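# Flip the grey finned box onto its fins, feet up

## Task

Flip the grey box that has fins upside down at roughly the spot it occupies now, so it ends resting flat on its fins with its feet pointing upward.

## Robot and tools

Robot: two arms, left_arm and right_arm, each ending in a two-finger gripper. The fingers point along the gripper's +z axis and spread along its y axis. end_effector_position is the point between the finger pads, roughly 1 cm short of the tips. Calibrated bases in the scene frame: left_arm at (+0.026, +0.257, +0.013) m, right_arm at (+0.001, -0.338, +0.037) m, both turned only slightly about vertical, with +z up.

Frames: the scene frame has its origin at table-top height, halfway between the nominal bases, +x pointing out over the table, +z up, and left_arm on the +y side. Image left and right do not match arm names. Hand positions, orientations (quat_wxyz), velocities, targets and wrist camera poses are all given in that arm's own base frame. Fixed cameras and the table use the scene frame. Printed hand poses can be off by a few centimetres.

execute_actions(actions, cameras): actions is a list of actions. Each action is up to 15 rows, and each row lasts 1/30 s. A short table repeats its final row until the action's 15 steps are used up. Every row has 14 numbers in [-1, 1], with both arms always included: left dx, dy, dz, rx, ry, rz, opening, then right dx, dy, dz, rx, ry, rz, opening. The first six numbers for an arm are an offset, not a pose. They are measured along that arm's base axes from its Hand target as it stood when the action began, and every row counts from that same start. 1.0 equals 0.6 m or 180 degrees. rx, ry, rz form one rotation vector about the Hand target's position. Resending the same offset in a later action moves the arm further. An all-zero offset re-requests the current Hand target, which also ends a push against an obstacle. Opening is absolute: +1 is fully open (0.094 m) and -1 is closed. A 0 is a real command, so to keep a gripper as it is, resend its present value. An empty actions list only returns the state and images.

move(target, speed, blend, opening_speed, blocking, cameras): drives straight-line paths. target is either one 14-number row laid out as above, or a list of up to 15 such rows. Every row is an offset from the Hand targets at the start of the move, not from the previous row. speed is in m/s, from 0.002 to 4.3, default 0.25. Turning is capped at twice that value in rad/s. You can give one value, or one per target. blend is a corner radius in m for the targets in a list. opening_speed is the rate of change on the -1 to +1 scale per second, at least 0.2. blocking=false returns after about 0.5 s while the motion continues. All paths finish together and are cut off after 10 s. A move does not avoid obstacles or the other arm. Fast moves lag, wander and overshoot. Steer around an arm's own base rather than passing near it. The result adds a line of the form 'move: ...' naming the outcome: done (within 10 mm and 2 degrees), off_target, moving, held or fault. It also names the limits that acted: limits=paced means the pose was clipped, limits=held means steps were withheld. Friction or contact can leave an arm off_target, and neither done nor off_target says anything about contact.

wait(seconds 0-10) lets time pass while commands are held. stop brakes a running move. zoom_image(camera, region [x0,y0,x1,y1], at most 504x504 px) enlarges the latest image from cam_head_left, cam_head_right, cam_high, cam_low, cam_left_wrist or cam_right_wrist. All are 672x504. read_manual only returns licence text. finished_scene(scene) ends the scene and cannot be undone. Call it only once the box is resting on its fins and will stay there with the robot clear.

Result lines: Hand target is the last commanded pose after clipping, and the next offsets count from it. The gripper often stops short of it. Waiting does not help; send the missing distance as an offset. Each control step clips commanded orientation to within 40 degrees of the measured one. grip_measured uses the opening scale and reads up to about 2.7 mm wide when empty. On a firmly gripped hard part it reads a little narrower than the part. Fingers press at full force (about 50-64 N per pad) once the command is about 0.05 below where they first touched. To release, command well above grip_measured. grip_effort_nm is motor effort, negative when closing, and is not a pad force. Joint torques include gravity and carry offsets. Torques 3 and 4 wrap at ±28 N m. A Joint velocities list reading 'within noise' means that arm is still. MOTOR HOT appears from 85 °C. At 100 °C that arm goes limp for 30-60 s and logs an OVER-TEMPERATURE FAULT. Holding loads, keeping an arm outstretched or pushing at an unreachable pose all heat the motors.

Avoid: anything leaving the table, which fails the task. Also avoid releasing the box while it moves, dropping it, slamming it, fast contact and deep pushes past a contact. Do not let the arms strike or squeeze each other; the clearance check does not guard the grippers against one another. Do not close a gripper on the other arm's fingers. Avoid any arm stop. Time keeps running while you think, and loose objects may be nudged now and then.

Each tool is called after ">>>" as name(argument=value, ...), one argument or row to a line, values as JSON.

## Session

>>> execute_actions(
  actions=[],
)

Scene clock: 0.00 s.
left_arm: end_effector_position=(+0.7469, +0.0627, +0.1858) grip_measured=+1.000 grip_effort_nm=n/a end_effector_quat_wxyz=(+0.600, +0.118, +0.783, +0.112) | right_arm: end_effector_position=(+0.2461, -0.0955, +0.3388) grip_measured=+1.000 grip_effort_nm=n/a end_effector_quat_wxyz=(+0.392, +0.340, +0.834, -0.188)
Joint positions: left_arm=[0.099 1.879 1.257 0.363 0.062 0.35 0.094] | right_arm=[0.029 0.581 0.868 -1.173 0.637 0.571 0.094]
Joint velocities: within noise
Joint torques (N m): no reading
Heat: left arm: hottest elbow 37 °C; right arm: hottest elbow 33 °C.
Hand target: left_arm +0.7532, +0.0634, +0.1927; +0.607, +0.117, +0.778, +0.114 | right_arm +0.2481, -0.0955, +0.3525; +0.404, +0.343, +0.828, -0.182
Tool commands: left_gripper/opening=+1.0 right_gripper/opening=+1.0

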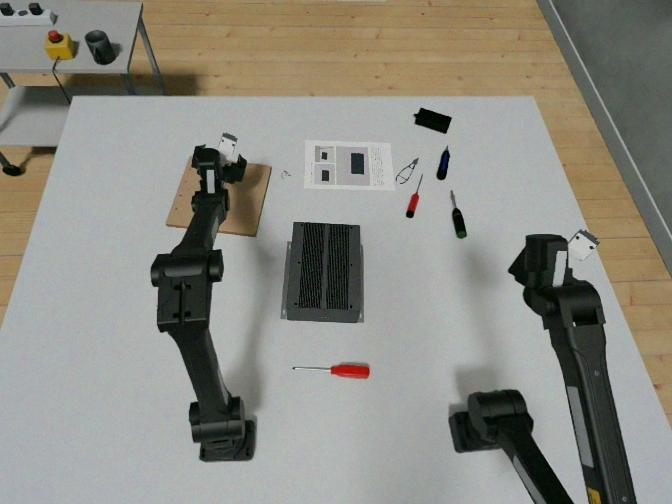

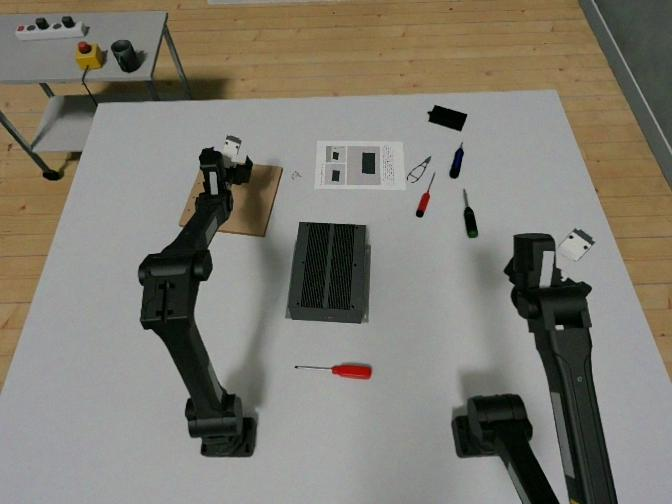

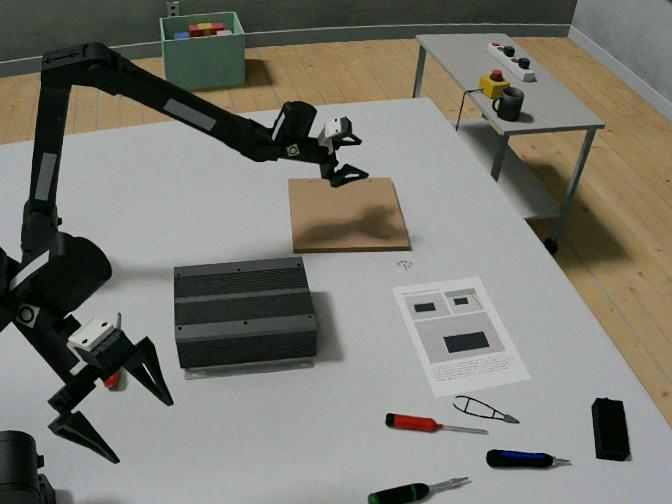

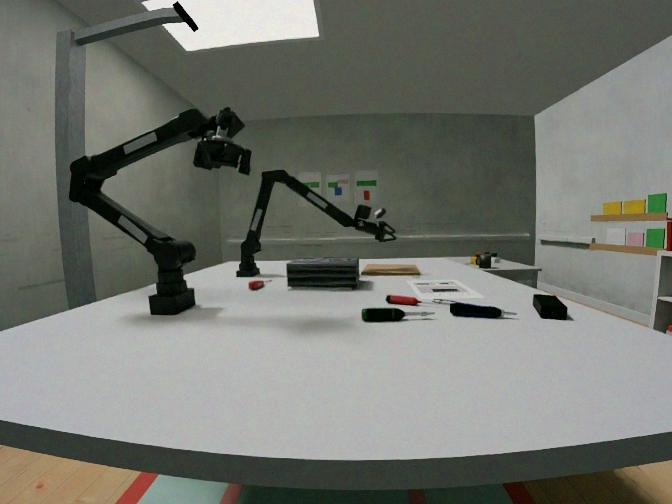

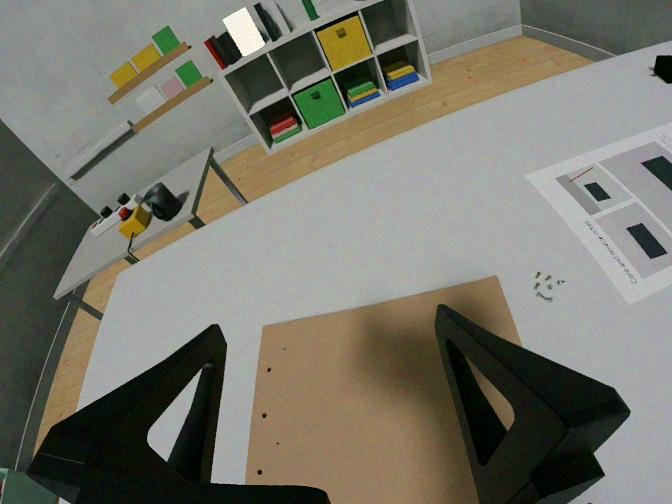

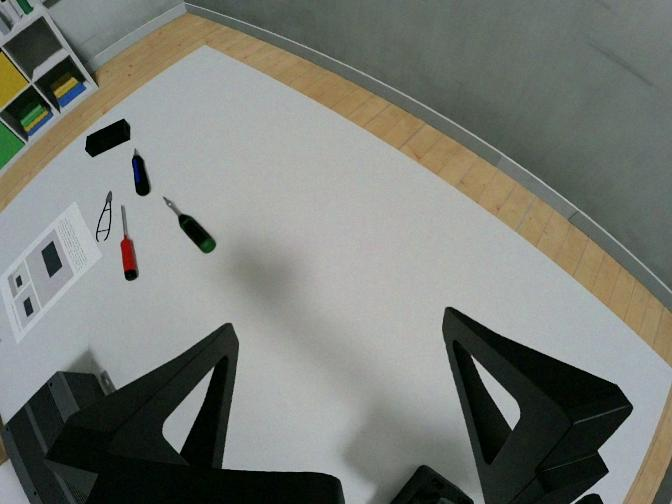

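>>> move(
  target=[
    [-0.505,-0.005,0.012,-0.306,0.418,-0.071,0.49,0.337,0.25,-0.38,0.016,-0.013,0.769,1],
    [-0.505,-0.135,-0.285,-0.306,0.418,-0.071,0.49,0.352,0.46,-0.61,0.016,-0.013,0.769,1],
  ],
  blend=[0.04,0],
  speed=0.3,
  cameras=["cam_head_left","cam_left_wrist","cam_right_wrist"],
)

Scene clock: 29.03 s.
left_arm: end_effector_position=(+0.4490, -0.0147, +0.0280) grip_measured=+0.493 grip_effort_nm=-0.120 end_effector_quat_wxyz=(+0.025, -0.032, +0.923, -0.383) | right_arm: end_effector_position=(+0.4599, +0.1771, -0.0130) grip_measured=+1.000 grip_effort_nm=-0.017 end_effector_quat_wxyz=(-0.321, +0.640, -0.612, -0.336)
Joint positions: left_arm=[0.24 1.815 1.069 -0.965 0.779 0.228 0.07] | right_arm=[0.078 1.951 1.056 -0.629 -0.965 -1.514 0.094]
Joint velocities: within noise
Joint torques (N m): left_arm=[-1.32 -11.81 6.6 0.79 0.64 -0.28] | right_arm=[0.09 -14.27 4.75 1.16 -0.53 0.04]
Heat: left arm: hottest elbow 43 °C; right arm: hottest elbow 37 °C.
Hand target: left_arm +0.4502, -0.0176, +0.0216; +0.020, -0.036, +0.922, -0.385 | right_arm +0.4592, +0.1807, -0.0137; -0.320, +0.641, -0.612, -0.335
Off the commanded pose: left_arm 0.007 m, 1 deg | right_arm 0.004 m, 0 deg.
move: done
Images, in order (width x height): cam_head_left 672x504, cam_left_wrist 672x504, cam_right_wrist 672x504.

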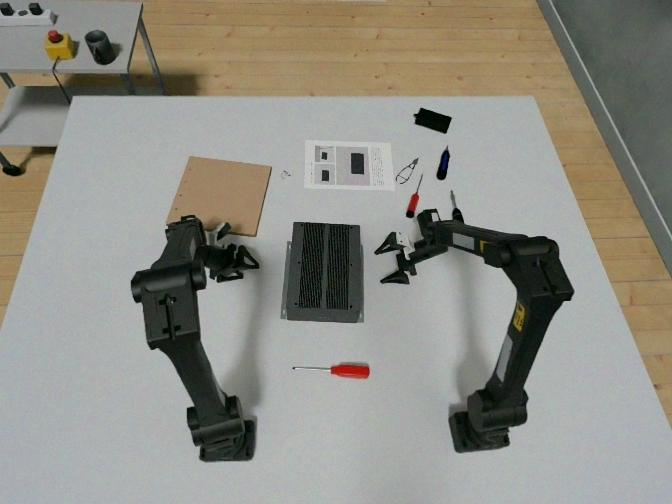

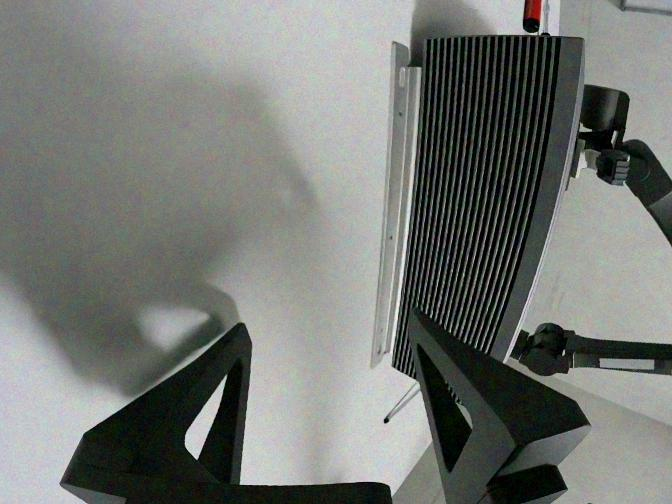

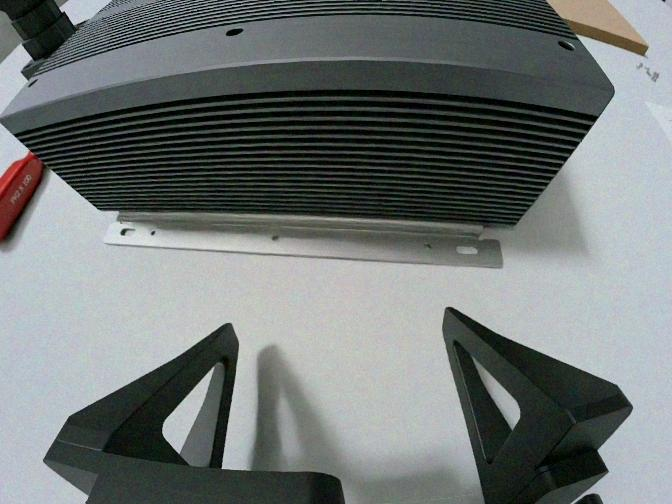

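>>> move(
  target=[
    [0.033,-0.08,0.0,0,0,0,0.49,-0.05,0.06,0,0,0,0,1],
    [0.05,-0.35,0.012,0,0,0,0.49,-0.045,0.265,0,0,0,0,1],
    [0.05,-0.36,0.097,0,0,0,0.49,-0.045,0.28,0,0,0,0,1],
  ],
  speed=[0.12,0.07,0.05],
  cameras=["cam_high","cam_left_wrist","cam_right_wrist"],
)

Scene clock: 40.83 s.
left_arm: end_effector_position=(+0.4902, -0.1095, +0.0301) grip_measured=+0.489 grip_effort_nm=0.076 end_effector_quat_wxyz=(+0.033, -0.158, +0.929, -0.333) | right_arm: end_effector_position=(+0.4417, +0.2390, -0.0197) grip_measured=+1.000 grip_effort_nm=-0.012 end_effector_quat_wxyz=(+0.313, -0.591, +0.675, +0.311)
Joint positions: left_arm=[-0.01 1.761 1.034 -0.625 0.651 -0.421 0.07] | right_arm=[0.235 1.883 0.909 -0.226 -0.857 -1.032 0.094]
Joint velocities: within noise
Joint torques (N m): left_arm=[-17.73 -17.14 9.84 0.08 4.6 0.11] | right_arm=[14.92 -11.05 8.57 4.34 -1.39 0.66]
Heat: left arm: hottest elbow 42 °C; right arm: hottest elbow 37 °C.
Hand target: left_arm +0.4803, -0.2337, +0.0799; +0.020, -0.036, +0.922, -0.385 | right_arm +0.4321, +0.3486, -0.0137; +0.320, -0.641, +0.612, +0.335
Off the commanded pose: left_arm 0.134 m, 15 deg | right_arm 0.110 m, 10 deg.
move: off_target (left_arm, right_arm)
Images, in order (width x height): cam_high 672x504, cam_left_wrist 672x504, cam_right_wrist 672x504.

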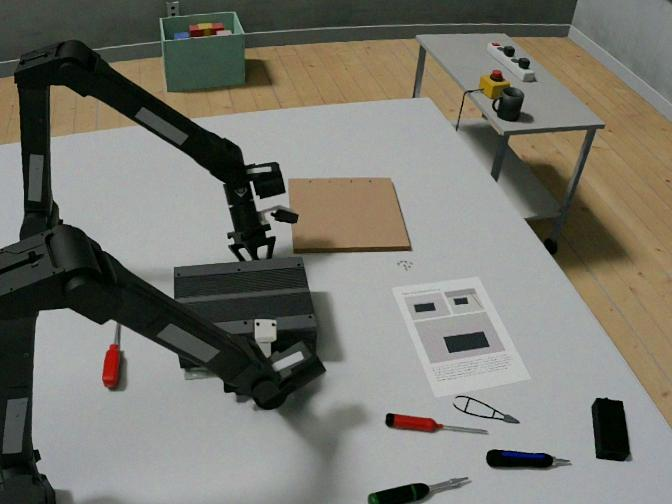

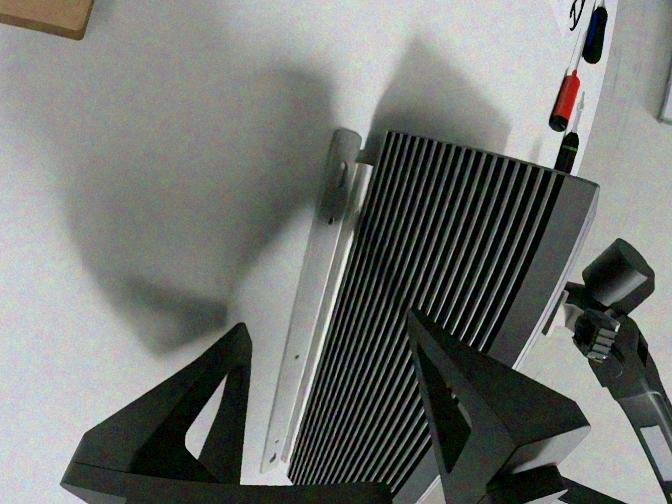

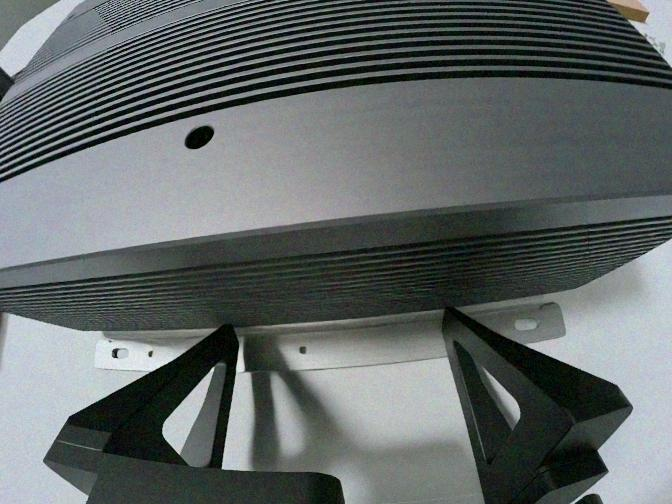

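>>> move(
  target=[-0.005,0,0.12,0,0,0,0.49,0,0,0,0,0,0,1],
  speed=0.06,
  cameras=["cam_high","cam_left_wrist"],
)

Scene clock: 47.50 s.
left_arm: end_effector_position=(+0.4858, -0.1487, +0.1279) grip_measured=+0.489 grip_effort_nm=0.076 end_effector_quat_wxyz=(+0.038, -0.115, +0.928, -0.352) | right_arm: end_effector_position=(+0.4434, +0.2491, -0.0193) grip_measured=+1.000 grip_effort_nm=-0.012 end_effector_quat_wxyz=(+0.322, -0.594, +0.673, +0.302)
Joint positions: left_arm=[-0.081 1.609 1.124 -0.821 0.682 -0.423 0.07] | right_arm=[0.259 1.881 0.901 -0.168 -0.837 -0.996 0.094]
Joint velocities: within noise
Joint torques (N m): left_arm=[-12.98 -12.22 11.66 0.73 3.06 -0.08] | right_arm=[13.33 -10.46 9.73 2.55 -1.95 0.37]
Heat: left arm: hottest elbow 43 °C; right arm: hottest elbow 38 °C.
Hand target: left_arm +0.4773, -0.2337, +0.1519; +0.020, -0.036, +0.922, -0.385 | right_arm +0.4322, +0.3487, -0.0135; +0.320, -0.642, +0.612, +0.335
Off the commanded pose: left_arm 0.089 m, 10 deg | right_arm 0.100 m, 10 deg.
move: off_target (left_arm, right_arm)
Images, in order (width x height): cam_high 672x504, cam_left_wrist 672x504.

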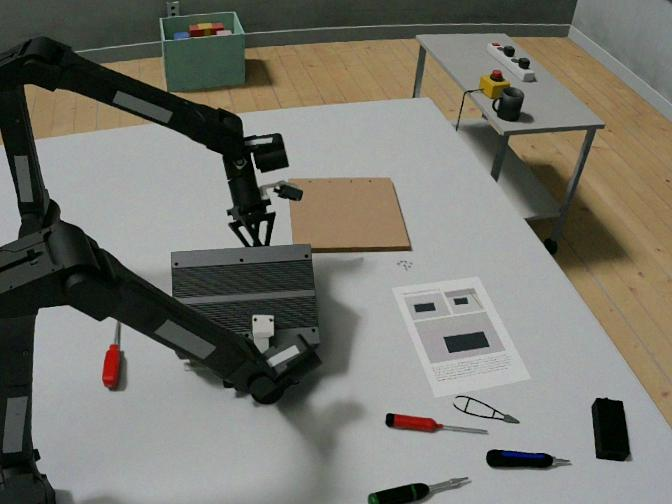

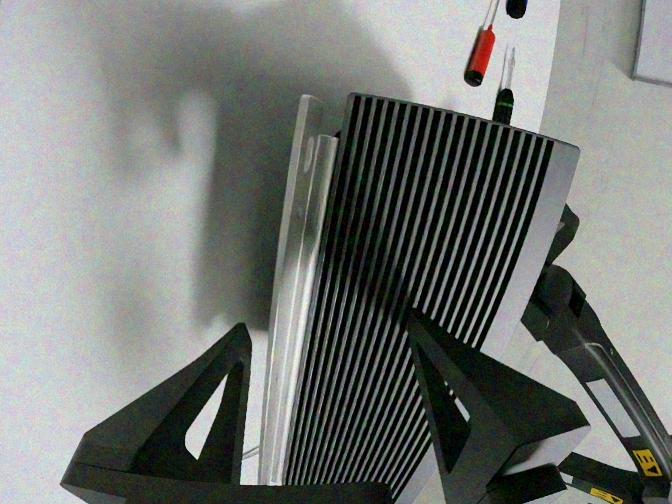

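>>> move(
  target=[0.0,-0.02,0.11,-0.08,-0.007,0,0.49,0,0,0,0,0,0,1],
  speed=0.06,
  cameras=["cam_high","cam_left_wrist"],
)

>>> move(
  target=[0.0,0.02,0.06,-0.1,-0.009,0,0.6,0,-0.06,0,0,0,0,1],
  speed=0.06,
)

Scene clock: 55.73 s.
left_arm: end_effector_position=(+0.4847, -0.1600, +0.1722) grip_measured=+0.491 grip_effort_nm=-0.037 end_effector_quat_wxyz=(+0.031, -0.112, +0.884, -0.454) | right_arm: end_effector_position=(+0.4432, +0.2511, -0.0235) grip_measured=+1.000 grip_effort_nm=-0.012 end_effector_quat_wxyz=(+0.324, -0.593, +0.671, +0.305)
Joint positions: left_arm=[-0.05 1.574 1.125 -0.799 0.905 -0.459 0.07] | right_arm=[0.261 1.895 0.901 -0.15 -0.845 -0.992 0.094]
Joint velocities: within noise
Joint torques (N m): left_arm=[-12.92 -14.45 11.74 2.45 3.85 -0.54] | right_arm=[13.33 -11.63 9.69 1.99 -1.59 0.39]
Heat: left arm: hottest wrist yaw 45 °C; right arm: hottest elbow 38 °C.
Hand target: left_arm +0.4772, -0.2457, +0.2179; +0.025, -0.034, +0.866, -0.498 | right_arm +0.4323, +0.3487, -0.0135; +0.320, -0.642, +0.612, +0.335
Off the commanded pose: left_arm 0.097 m, 10 deg | right_arm 0.099 m, 9 deg.
move: off_target (left_arm, right_arm)
Images, in order (width x height): cam_high 672x504, cam_left_wrist 672x504.

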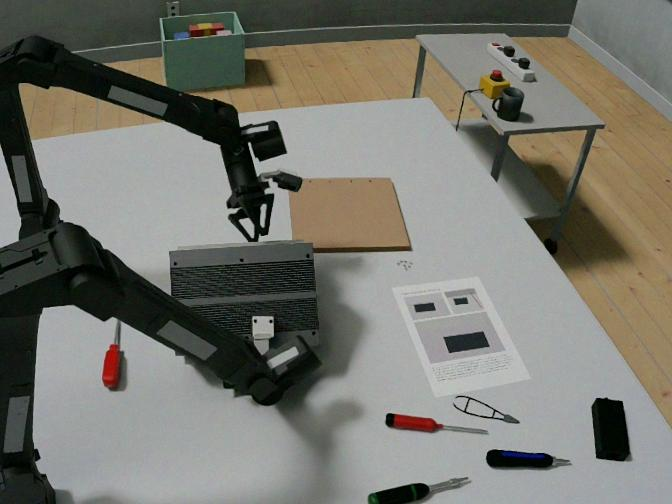

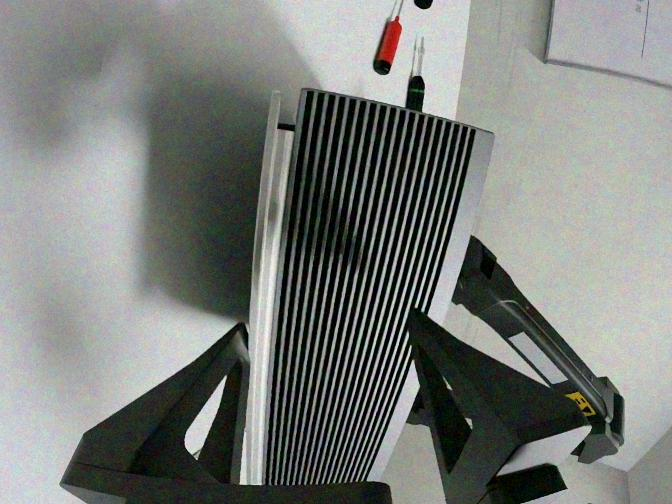

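Scene clock: 59.37 s.
left_arm: end_effector_position=(+0.4978, -0.1797, +0.2371) grip_measured=+0.599 grip_effort_nm=0.056 end_effector_quat_wxyz=(+0.060, -0.079, +0.785, -0.611) | right_arm: end_effector_position=(+0.4395, +0.2534, -0.0223) grip_measured=+1.000 grip_effort_nm=-0.012 end_effector_quat_wxyz=(+0.321, -0.593, +0.664, +0.323)
Joint positions: left_arm=[-0.034 1.537 1.055 -0.352 1.232 -0.768 0.075] | right_arm=[0.259 1.903 0.91 -0.176 -0.881 -1.007 0.094]
Joint velocities: within noise
Joint torques (N m): left_arm=[-9.41 -13.27 9.06 2.51 1.95 -0.39] | right_arm=[8.18 -12.75 8.64 0.66 -1.19 -0.36]
Heat: left arm: hottest wrist yaw 45 °C; right arm: hottest elbow 38 °C.
Hand target: left_arm +0.4772, -0.2336, +0.2539; +0.032, -0.031, +0.777, -0.628 | right_arm +0.4323, +0.3127, -0.0135; +0.320, -0.642, +0.612, +0.335
Off the commanded pose: left_arm 0.060 m, 7 deg | right_arm 0.060 m, 8 deg.
move: off_target (left_arm, right_arm)

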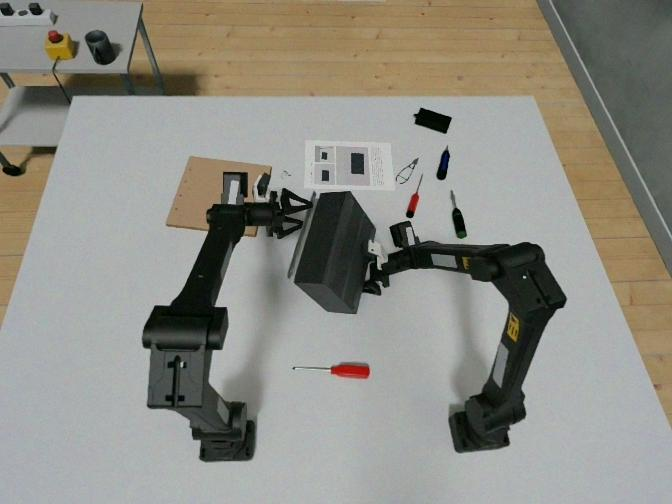

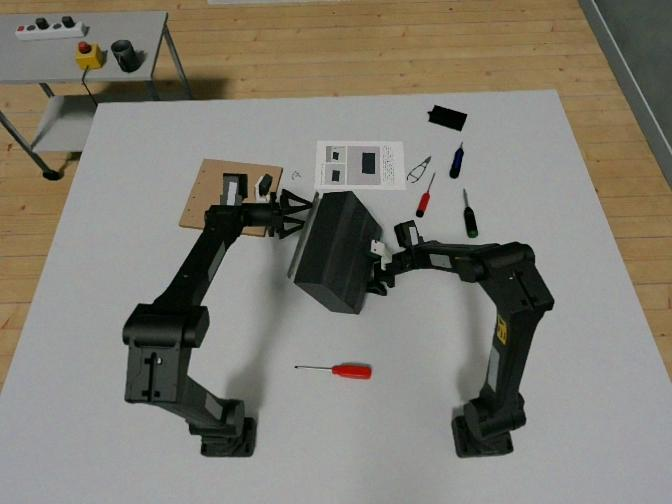

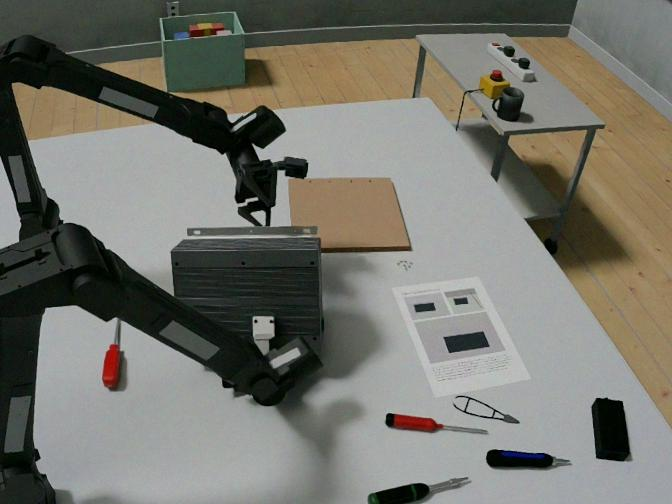

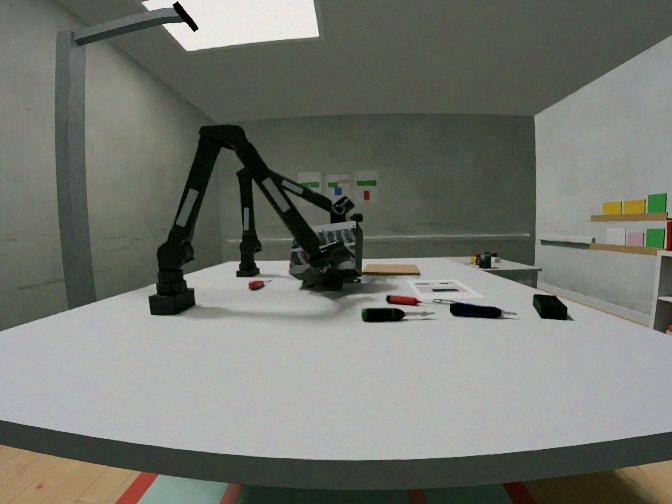

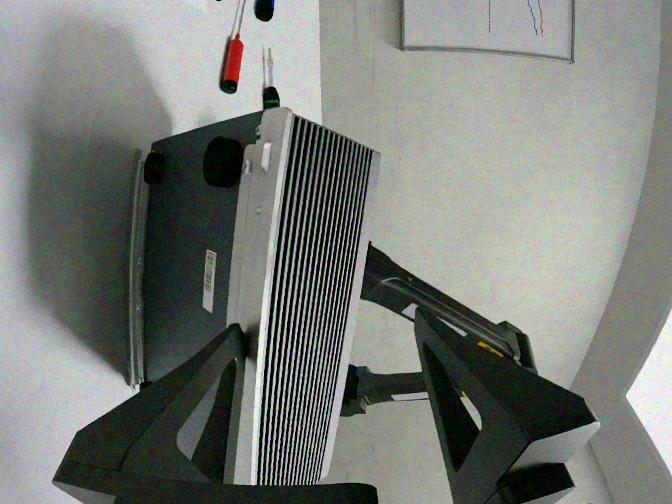

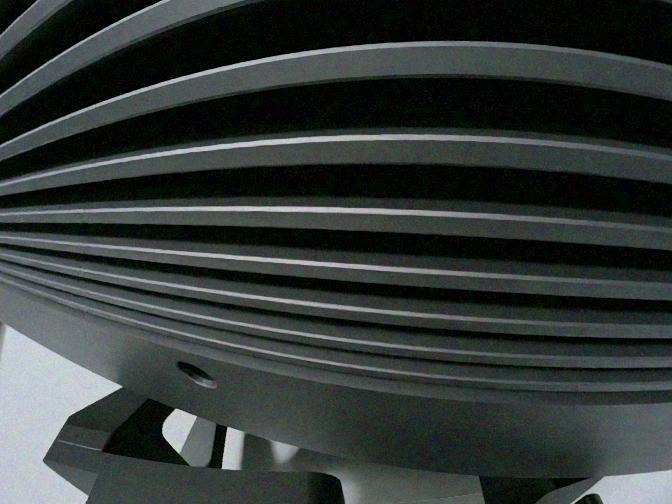

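>>> move(
  target=[0.0,-0.03,0.01,0,0,0,0.6,0.01,-0.12,0,0,0,0,1],
  speed=0.04,
  cameras=["cam_high","cam_left_wrist","cam_right_wrist"],
)

Scene clock: 66.77 s.
left_arm: end_effector_position=(+0.4921, -0.2111, +0.2505) grip_measured=+0.599 grip_effort_nm=0.056 end_effector_quat_wxyz=(+0.050, -0.067, +0.780, -0.620) | right_arm: end_effector_position=(+0.4220, +0.2281, -0.0215) grip_measured=+1.000 grip_effort_nm=-0.017 end_effector_quat_wxyz=(-0.306, +0.614, -0.637, -0.352)
Joint positions: left_arm=[-0.098 1.521 1.05 -0.254 1.224 -0.881 0.075] | right_arm=[0.2 1.906 0.923 -0.376 -0.955 -1.224 0.094]
Joint velocities: within noise
Joint torques (N m): left_arm=[-7.47 -12.1 9.33 2.62 0.91 -0.26] | right_arm=[0.85 -13.57 7.75 0.7 -0.11 -0.53]
Heat: left arm: hottest elbow 44 °C; right arm: hottest elbow 39 °C.
Hand target: left_arm +0.4773, -0.2516, +0.2598; +0.032, -0.031, +0.777, -0.628 | right_arm +0.4381, +0.2407, -0.0136; -0.320, +0.641, -0.612, -0.335
Off the commanded pose: left_arm 0.044 m, 5 deg | right_arm 0.022 m, 5 deg.
move: off_target (left_arm, right_arm)
Images, in order (width x height): cam_high 672x504, cam_left_wrist 672x504, cam_right_wrist 672x504.

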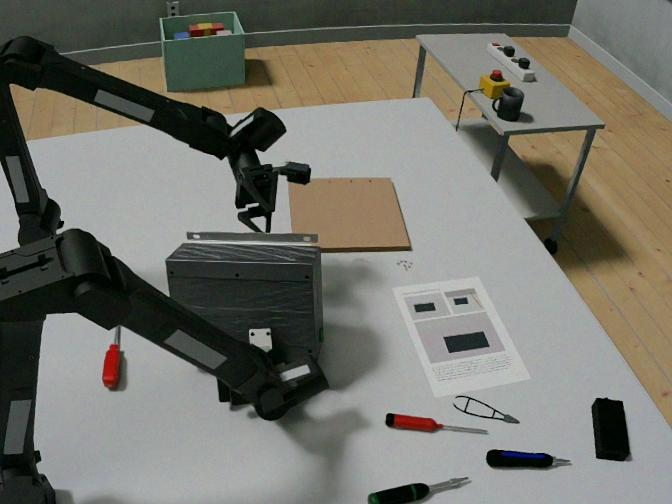

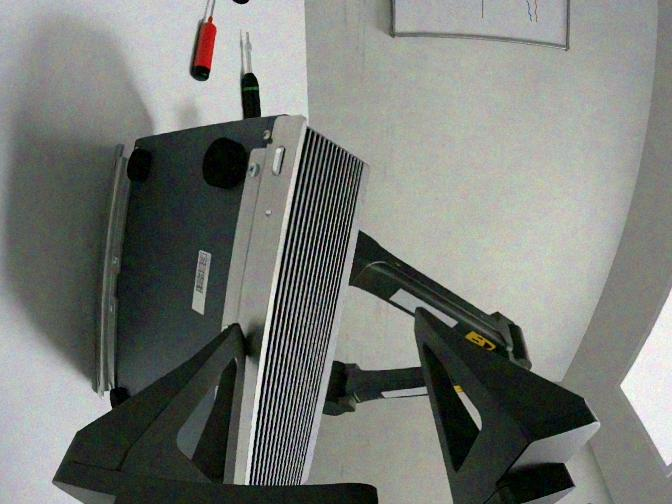

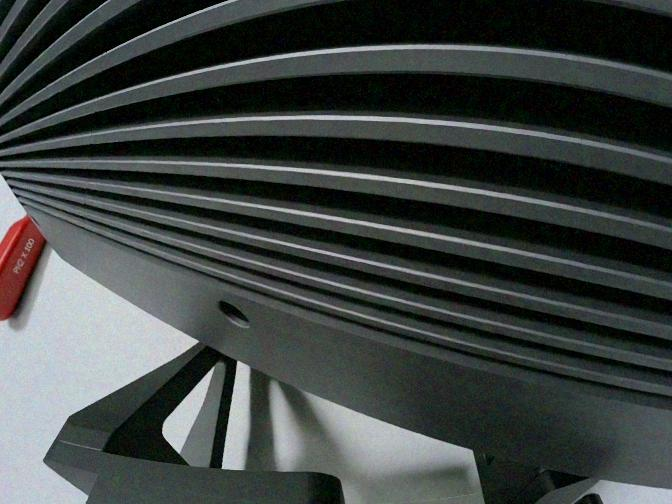

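>>> move(
  target=[0.0,-0.06,0.01,0,0,0,0.6,-0.02,-0.25,0,0,0,0,1],
  speed=0.035,
  cameras=["cam_head_left","cam_high","cam_left_wrist","cam_right_wrist"],
)

Scene clock: 77.10 s.
left_arm: end_effector_position=(+0.4729, -0.2815, +0.2624) grip_measured=+0.599 grip_effort_nm=0.056 end_effector_quat_wxyz=(+0.030, -0.035, +0.779, -0.626) | right_arm: end_effector_position=(+0.4144, +0.0973, -0.0142) grip_measured=+1.000 grip_effort_nm=-0.012 end_effector_quat_wxyz=(-0.315, +0.640, -0.612, -0.342)
Joint positions: left_arm=[-0.244 1.516 1.05 -0.123 1.173 -1.015 0.075] | right_arm=[-0.102 1.922 0.987 -0.87 -0.947 -1.838 0.094]
Joint velocities: within noise
Joint torques (N m): left_arm=[-1.73 -10.81 10.25 2.48 0.3 -0.22] | right_arm=[-2.14 -11.99 6.5 -0.29 -0.52 -0.14]
Heat: left arm: hottest elbow 45 °C; right arm: hottest elbow 39 °C.
Hand target: left_arm +0.4772, -0.2877, +0.2658; +0.031, -0.031, +0.777, -0.628 | right_arm +0.4262, +0.0906, -0.0137; -0.320, +0.641, -0.612, -0.335
Off the commanded pose: left_arm 0.008 m, 1 deg | right_arm 0.013 m, 1 deg.
move: off_target (right_arm)
Images, in order (width x height): cam_head_left 672x504, cam_high 672x504, cam_left_wrist 672x504, cam_right_wrist 672x504.

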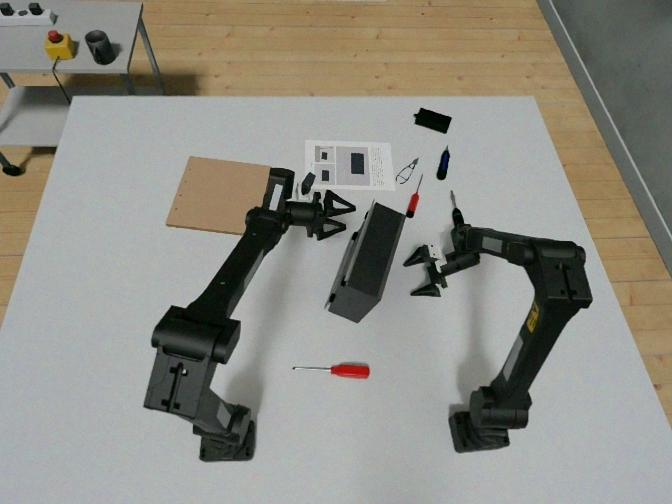

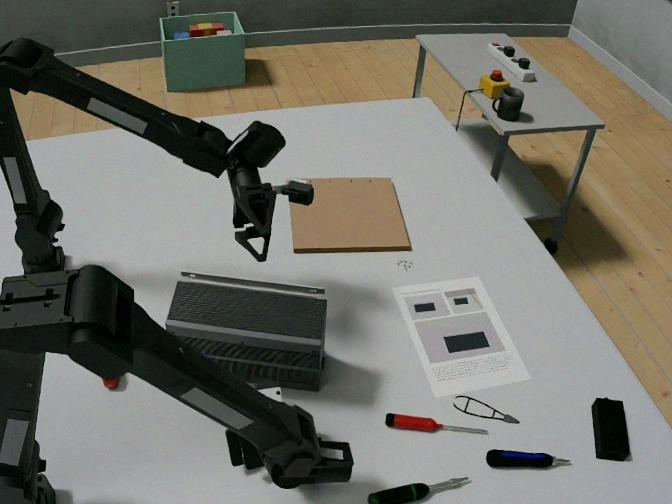

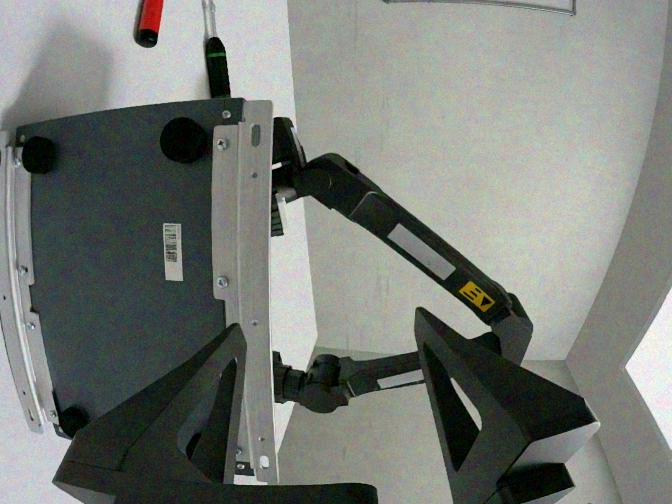

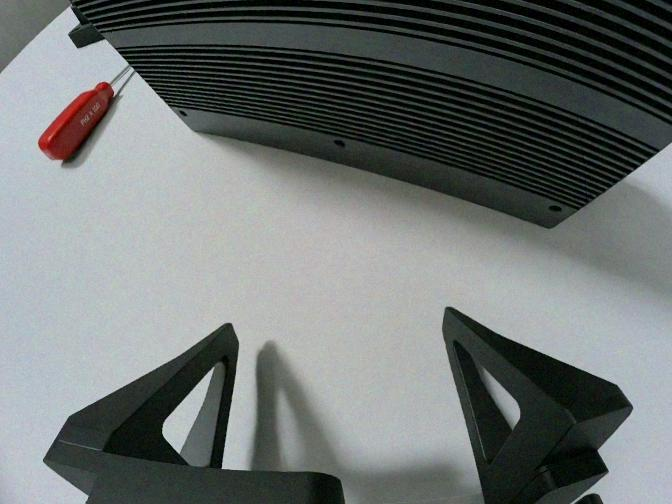

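>>> move(
  target=[
    [0.047,0.2,0.02,0,0,-0.05,0.6,0,-0.03,0.15,0.04,-0.005,-0.04,1],
    [0.047,0.2,-0.14,0,0,-0.1,-1,0.027,0.1,0.265,0.0816,-0.0115,-0.0788,1],
  ],
  speed=0.2,
  cameras=["cam_head_left","cam_low","cam_left_wrist","cam_right_wrist"],
)

Scene clock: 100.63 s.
left_arm: end_effector_position=(+0.4963, -0.1633, +0.1842) grip_measured=-0.988 grip_effort_nm=-0.603 end_effector_quat_wxyz=(-0.043, +0.066, +0.785, -0.615) | right_arm: end_effector_position=(+0.4419, +0.1422, +0.1385) grip_measured=+1.000 grip_effort_nm=-0.017 end_effector_quat_wxyz=(+0.444, -0.512, +0.641, +0.360)
Joint positions: left_arm=[0.004 1.936 1.468 -1.668 1.282 0.597 0.001] | right_arm=[-0.036 1.552 0.854 -0.421 -1.175 -1.08 0.094]
Joint velocities: within noise
Joint torques (N m): left_arm=[-1.61 -13.86 10.19 -0.61 0.51 0.02] | right_arm=[1.14 -11.4 6.6 1.8 -0.6 0.05]
Heat: left arm: hottest elbow 47 °C; right arm: hottest elbow 39 °C.
Hand target: left_arm +0.5054, -0.1677, +0.1819; -0.067, +0.091, +0.772, -0.625 | right_arm +0.4422, +0.1507, +0.1454; +0.449, -0.521, +0.632, +0.357
Off the commanded pose: left_arm 0.010 m, 4 deg | right_arm 0.011 m, 2 deg.
joint sent to its limit (left arm) — joint 4 (wrist pitch), lower limit. The joint targets are off in orientation, not in position.
move: off_target (left_arm, right_arm); target 2's new opening was sent with left_arm's hand 0.010 m and 4 deg from that target
Images, in order (width x height): cam_head_left 672x504, cam_low 672x504, cam_left_wrist 672x504, cam_right_wrist 672x504.

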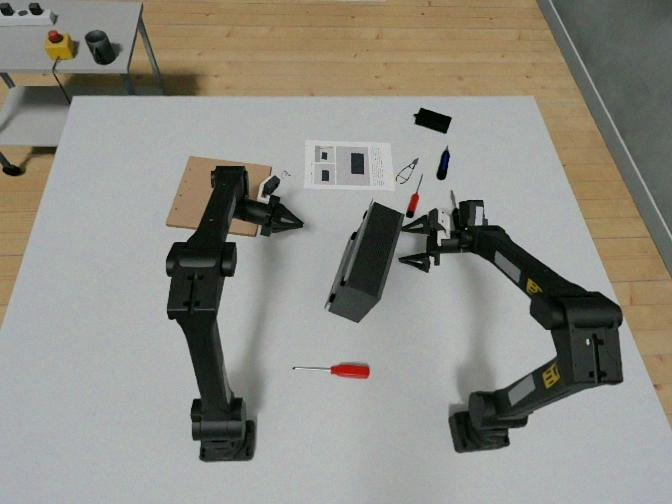

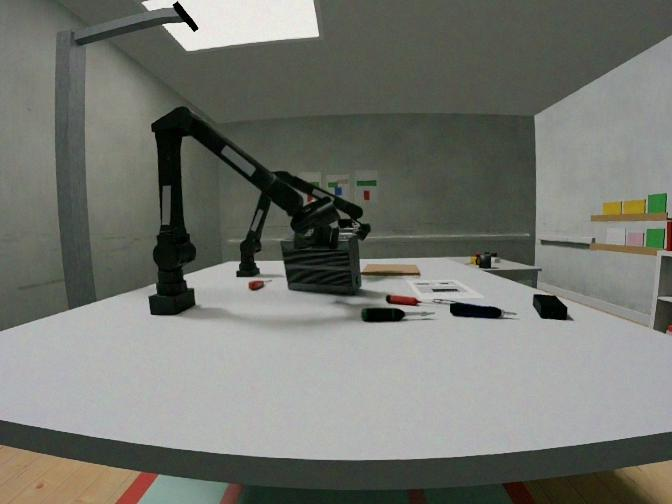

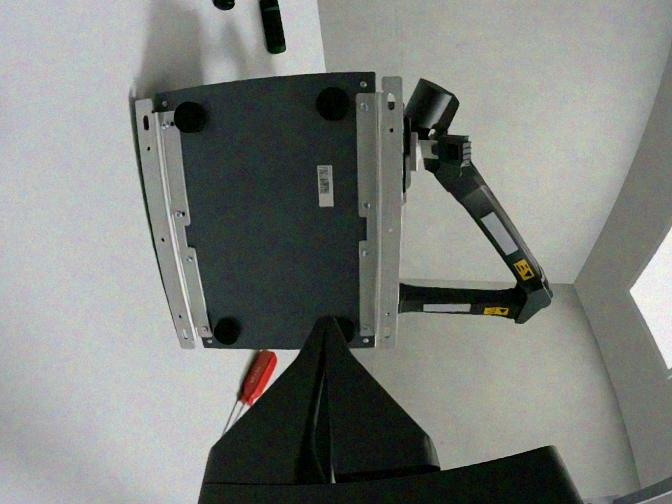

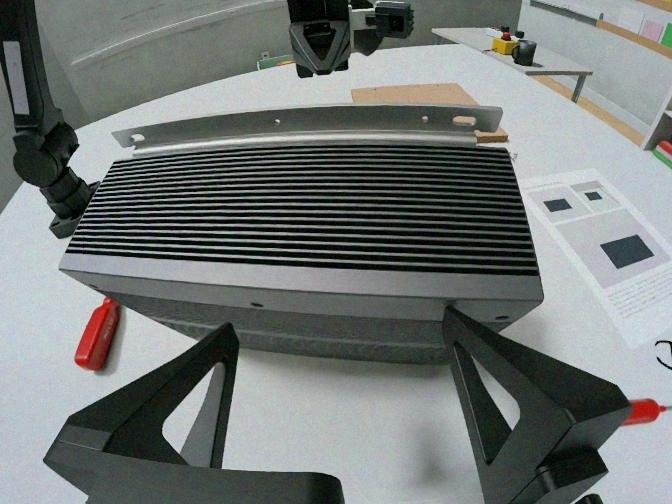

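>>> move(
  target=[
    [-0.02,-0.06,0,0,0,0,-1,-0.042,0.02,0.0,0,0,-0.015,1],
    [-0.075,-0.26,0,0,0,0,-1,-0.038,0.032,0.0,0,0,-0.015,1],
  ],
  speed=[0.1,0.04],
  cameras=["cam_low","cam_left_wrist","cam_right_wrist"],
)

Scene clock: 117.43 s.
left_arm: end_effector_position=(+0.4667, -0.3143, +0.1754) grip_measured=-0.988 grip_effort_nm=-0.603 end_effector_quat_wxyz=(-0.068, +0.082, +0.773, -0.625) | right_arm: end_effector_position=(+0.4189, +0.1557, +0.1365) grip_measured=+1.000 grip_effort_nm=-0.022 end_effector_quat_wxyz=(+0.450, -0.490, +0.662, +0.346)
Joint positions: left_arm=[-0.289 1.804 1.247 -0.675 1.346 -0.349 0.001] | right_arm=[0.005 1.463 0.725 -0.203 -1.114 -0.869 0.094]
Joint velocities: within noise
Joint torques (N m): left_arm=[-2.61 -16.15 7.8 1.7 0.61 -0.2] | right_arm=[2.02 -9.76 7.01 2.32 -0.71 -0.01]
Heat: left arm: hottest elbow 47 °C; right arm: hottest elbow 39 °C.
Hand target: left_arm +0.4604, -0.3237, +0.1819; -0.067, +0.091, +0.772, -0.625 | right_arm +0.4194, +0.1699, +0.1454; +0.457, -0.506, +0.644, +0.346
Off the commanded pose: left_arm 0.013 m, 1 deg | right_arm 0.017 m, 3 deg.
move: off_target (left_arm, right_arm)
Images, in order (width x height): cam_low 672x504, cam_left_wrist 672x504, cam_right_wrist 672x504.

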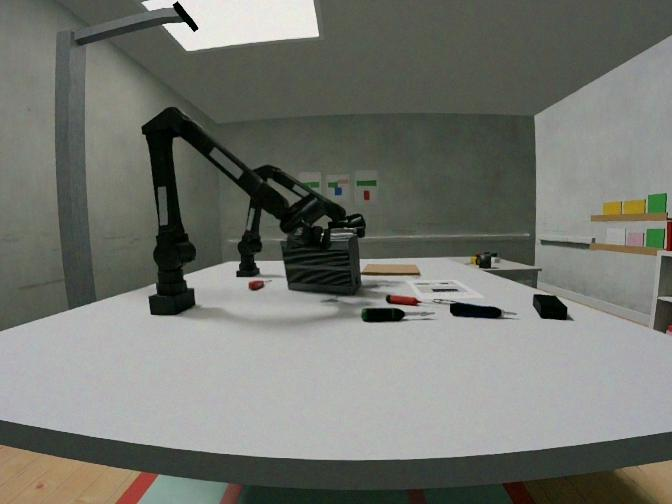

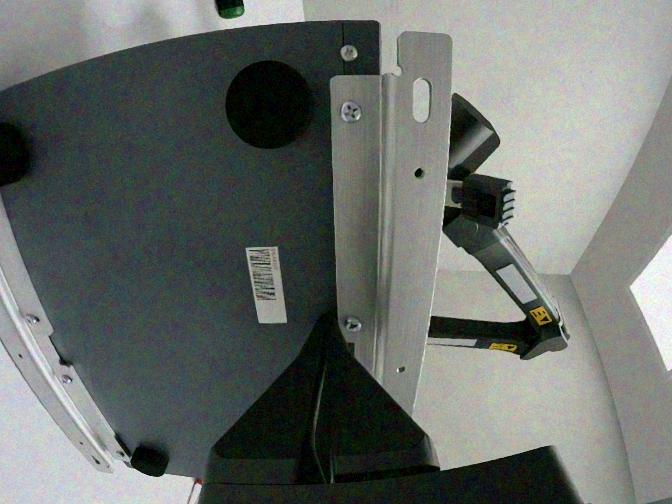

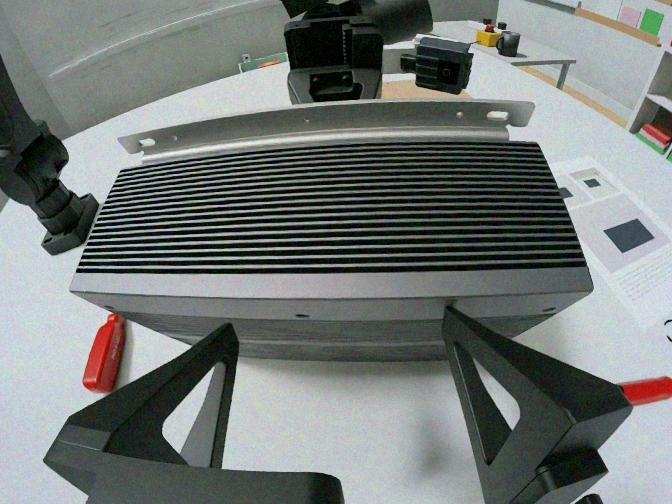

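>>> move(
  target=[-0.03,-0.125,0,0,0,0,-1,0,0,0,0,0,0,1],
  speed=0.04,
  cameras=["cam_low","cam_left_wrist","cam_right_wrist"],
)

Scene clock: 124.87 s.
left_arm: end_effector_position=(+0.4796, -0.3408, +0.1836) grip_measured=-0.988 grip_effort_nm=-0.603 end_effector_quat_wxyz=(-0.033, +0.050, +0.777, -0.626) | right_arm: end_effector_position=(+0.4132, +0.1465, +0.1236) grip_measured=+1.000 grip_effort_nm=-0.022 end_effector_quat_wxyz=(+0.436, -0.469, +0.686, +0.346)
Joint positions: left_arm=[-0.334 1.766 1.165 -0.192 1.267 -0.79 0.001] | right_arm=[-0.013 1.463 0.698 -0.203 -1.091 -0.839 0.094]
Joint velocities: within noise
Joint torques (N m): left_arm=[-10.52 -14.39 8.12 2.47 0.47 -0.22] | right_arm=[3.19 -9.58 8.61 2.33 -1.76 -0.37]
Heat: left arm: hottest elbow 46 °C; right arm: hottest elbow 39 °C.
Hand target: left_arm +0.4425, -0.3986, +0.1817; -0.067, +0.091, +0.772, -0.625 | right_arm +0.4196, +0.1698, +0.1454; +0.457, -0.506, +0.644, +0.346
Off the commanded pose: left_arm 0.069 m, 6 deg | right_arm 0.033 m, 7 deg.
move: off_target (left_arm, right_arm)
Images, in order (width x height): cam_low 672x504, cam_left_wrist 672x504, cam_right_wrist 672x504.

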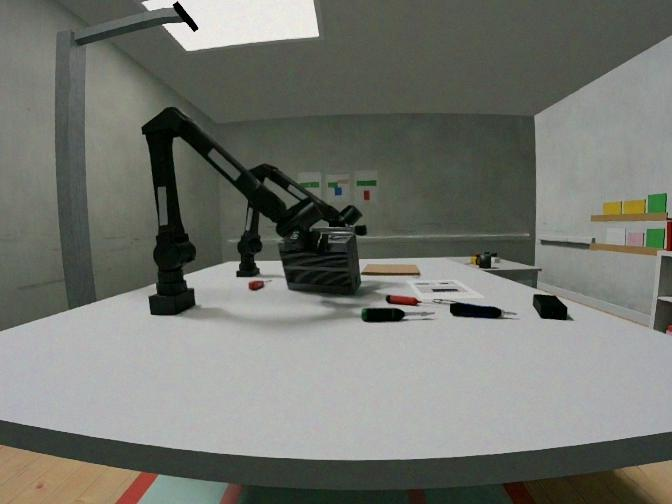

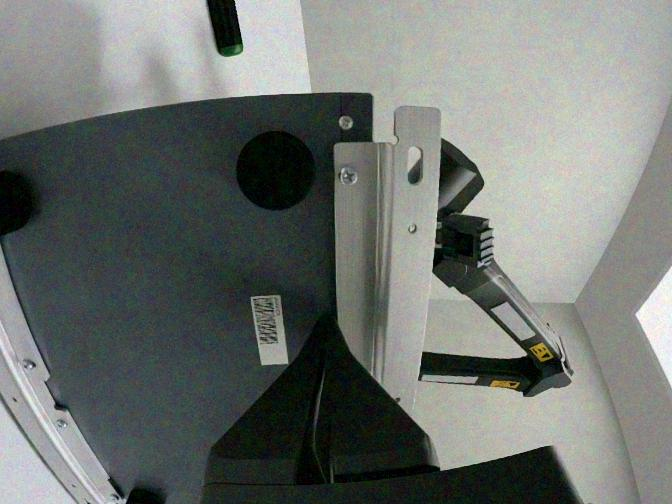

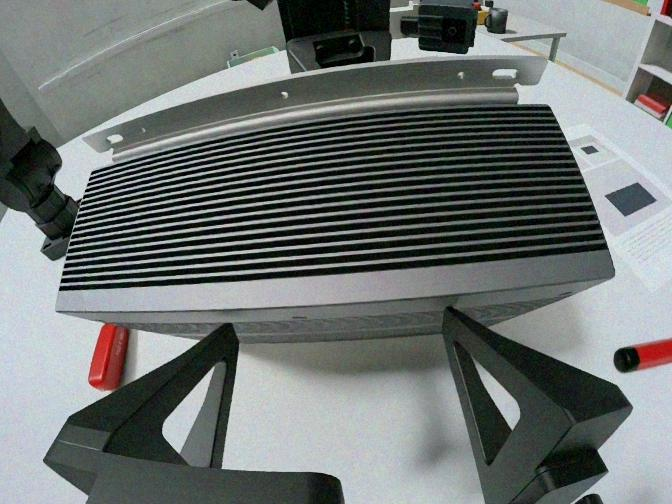

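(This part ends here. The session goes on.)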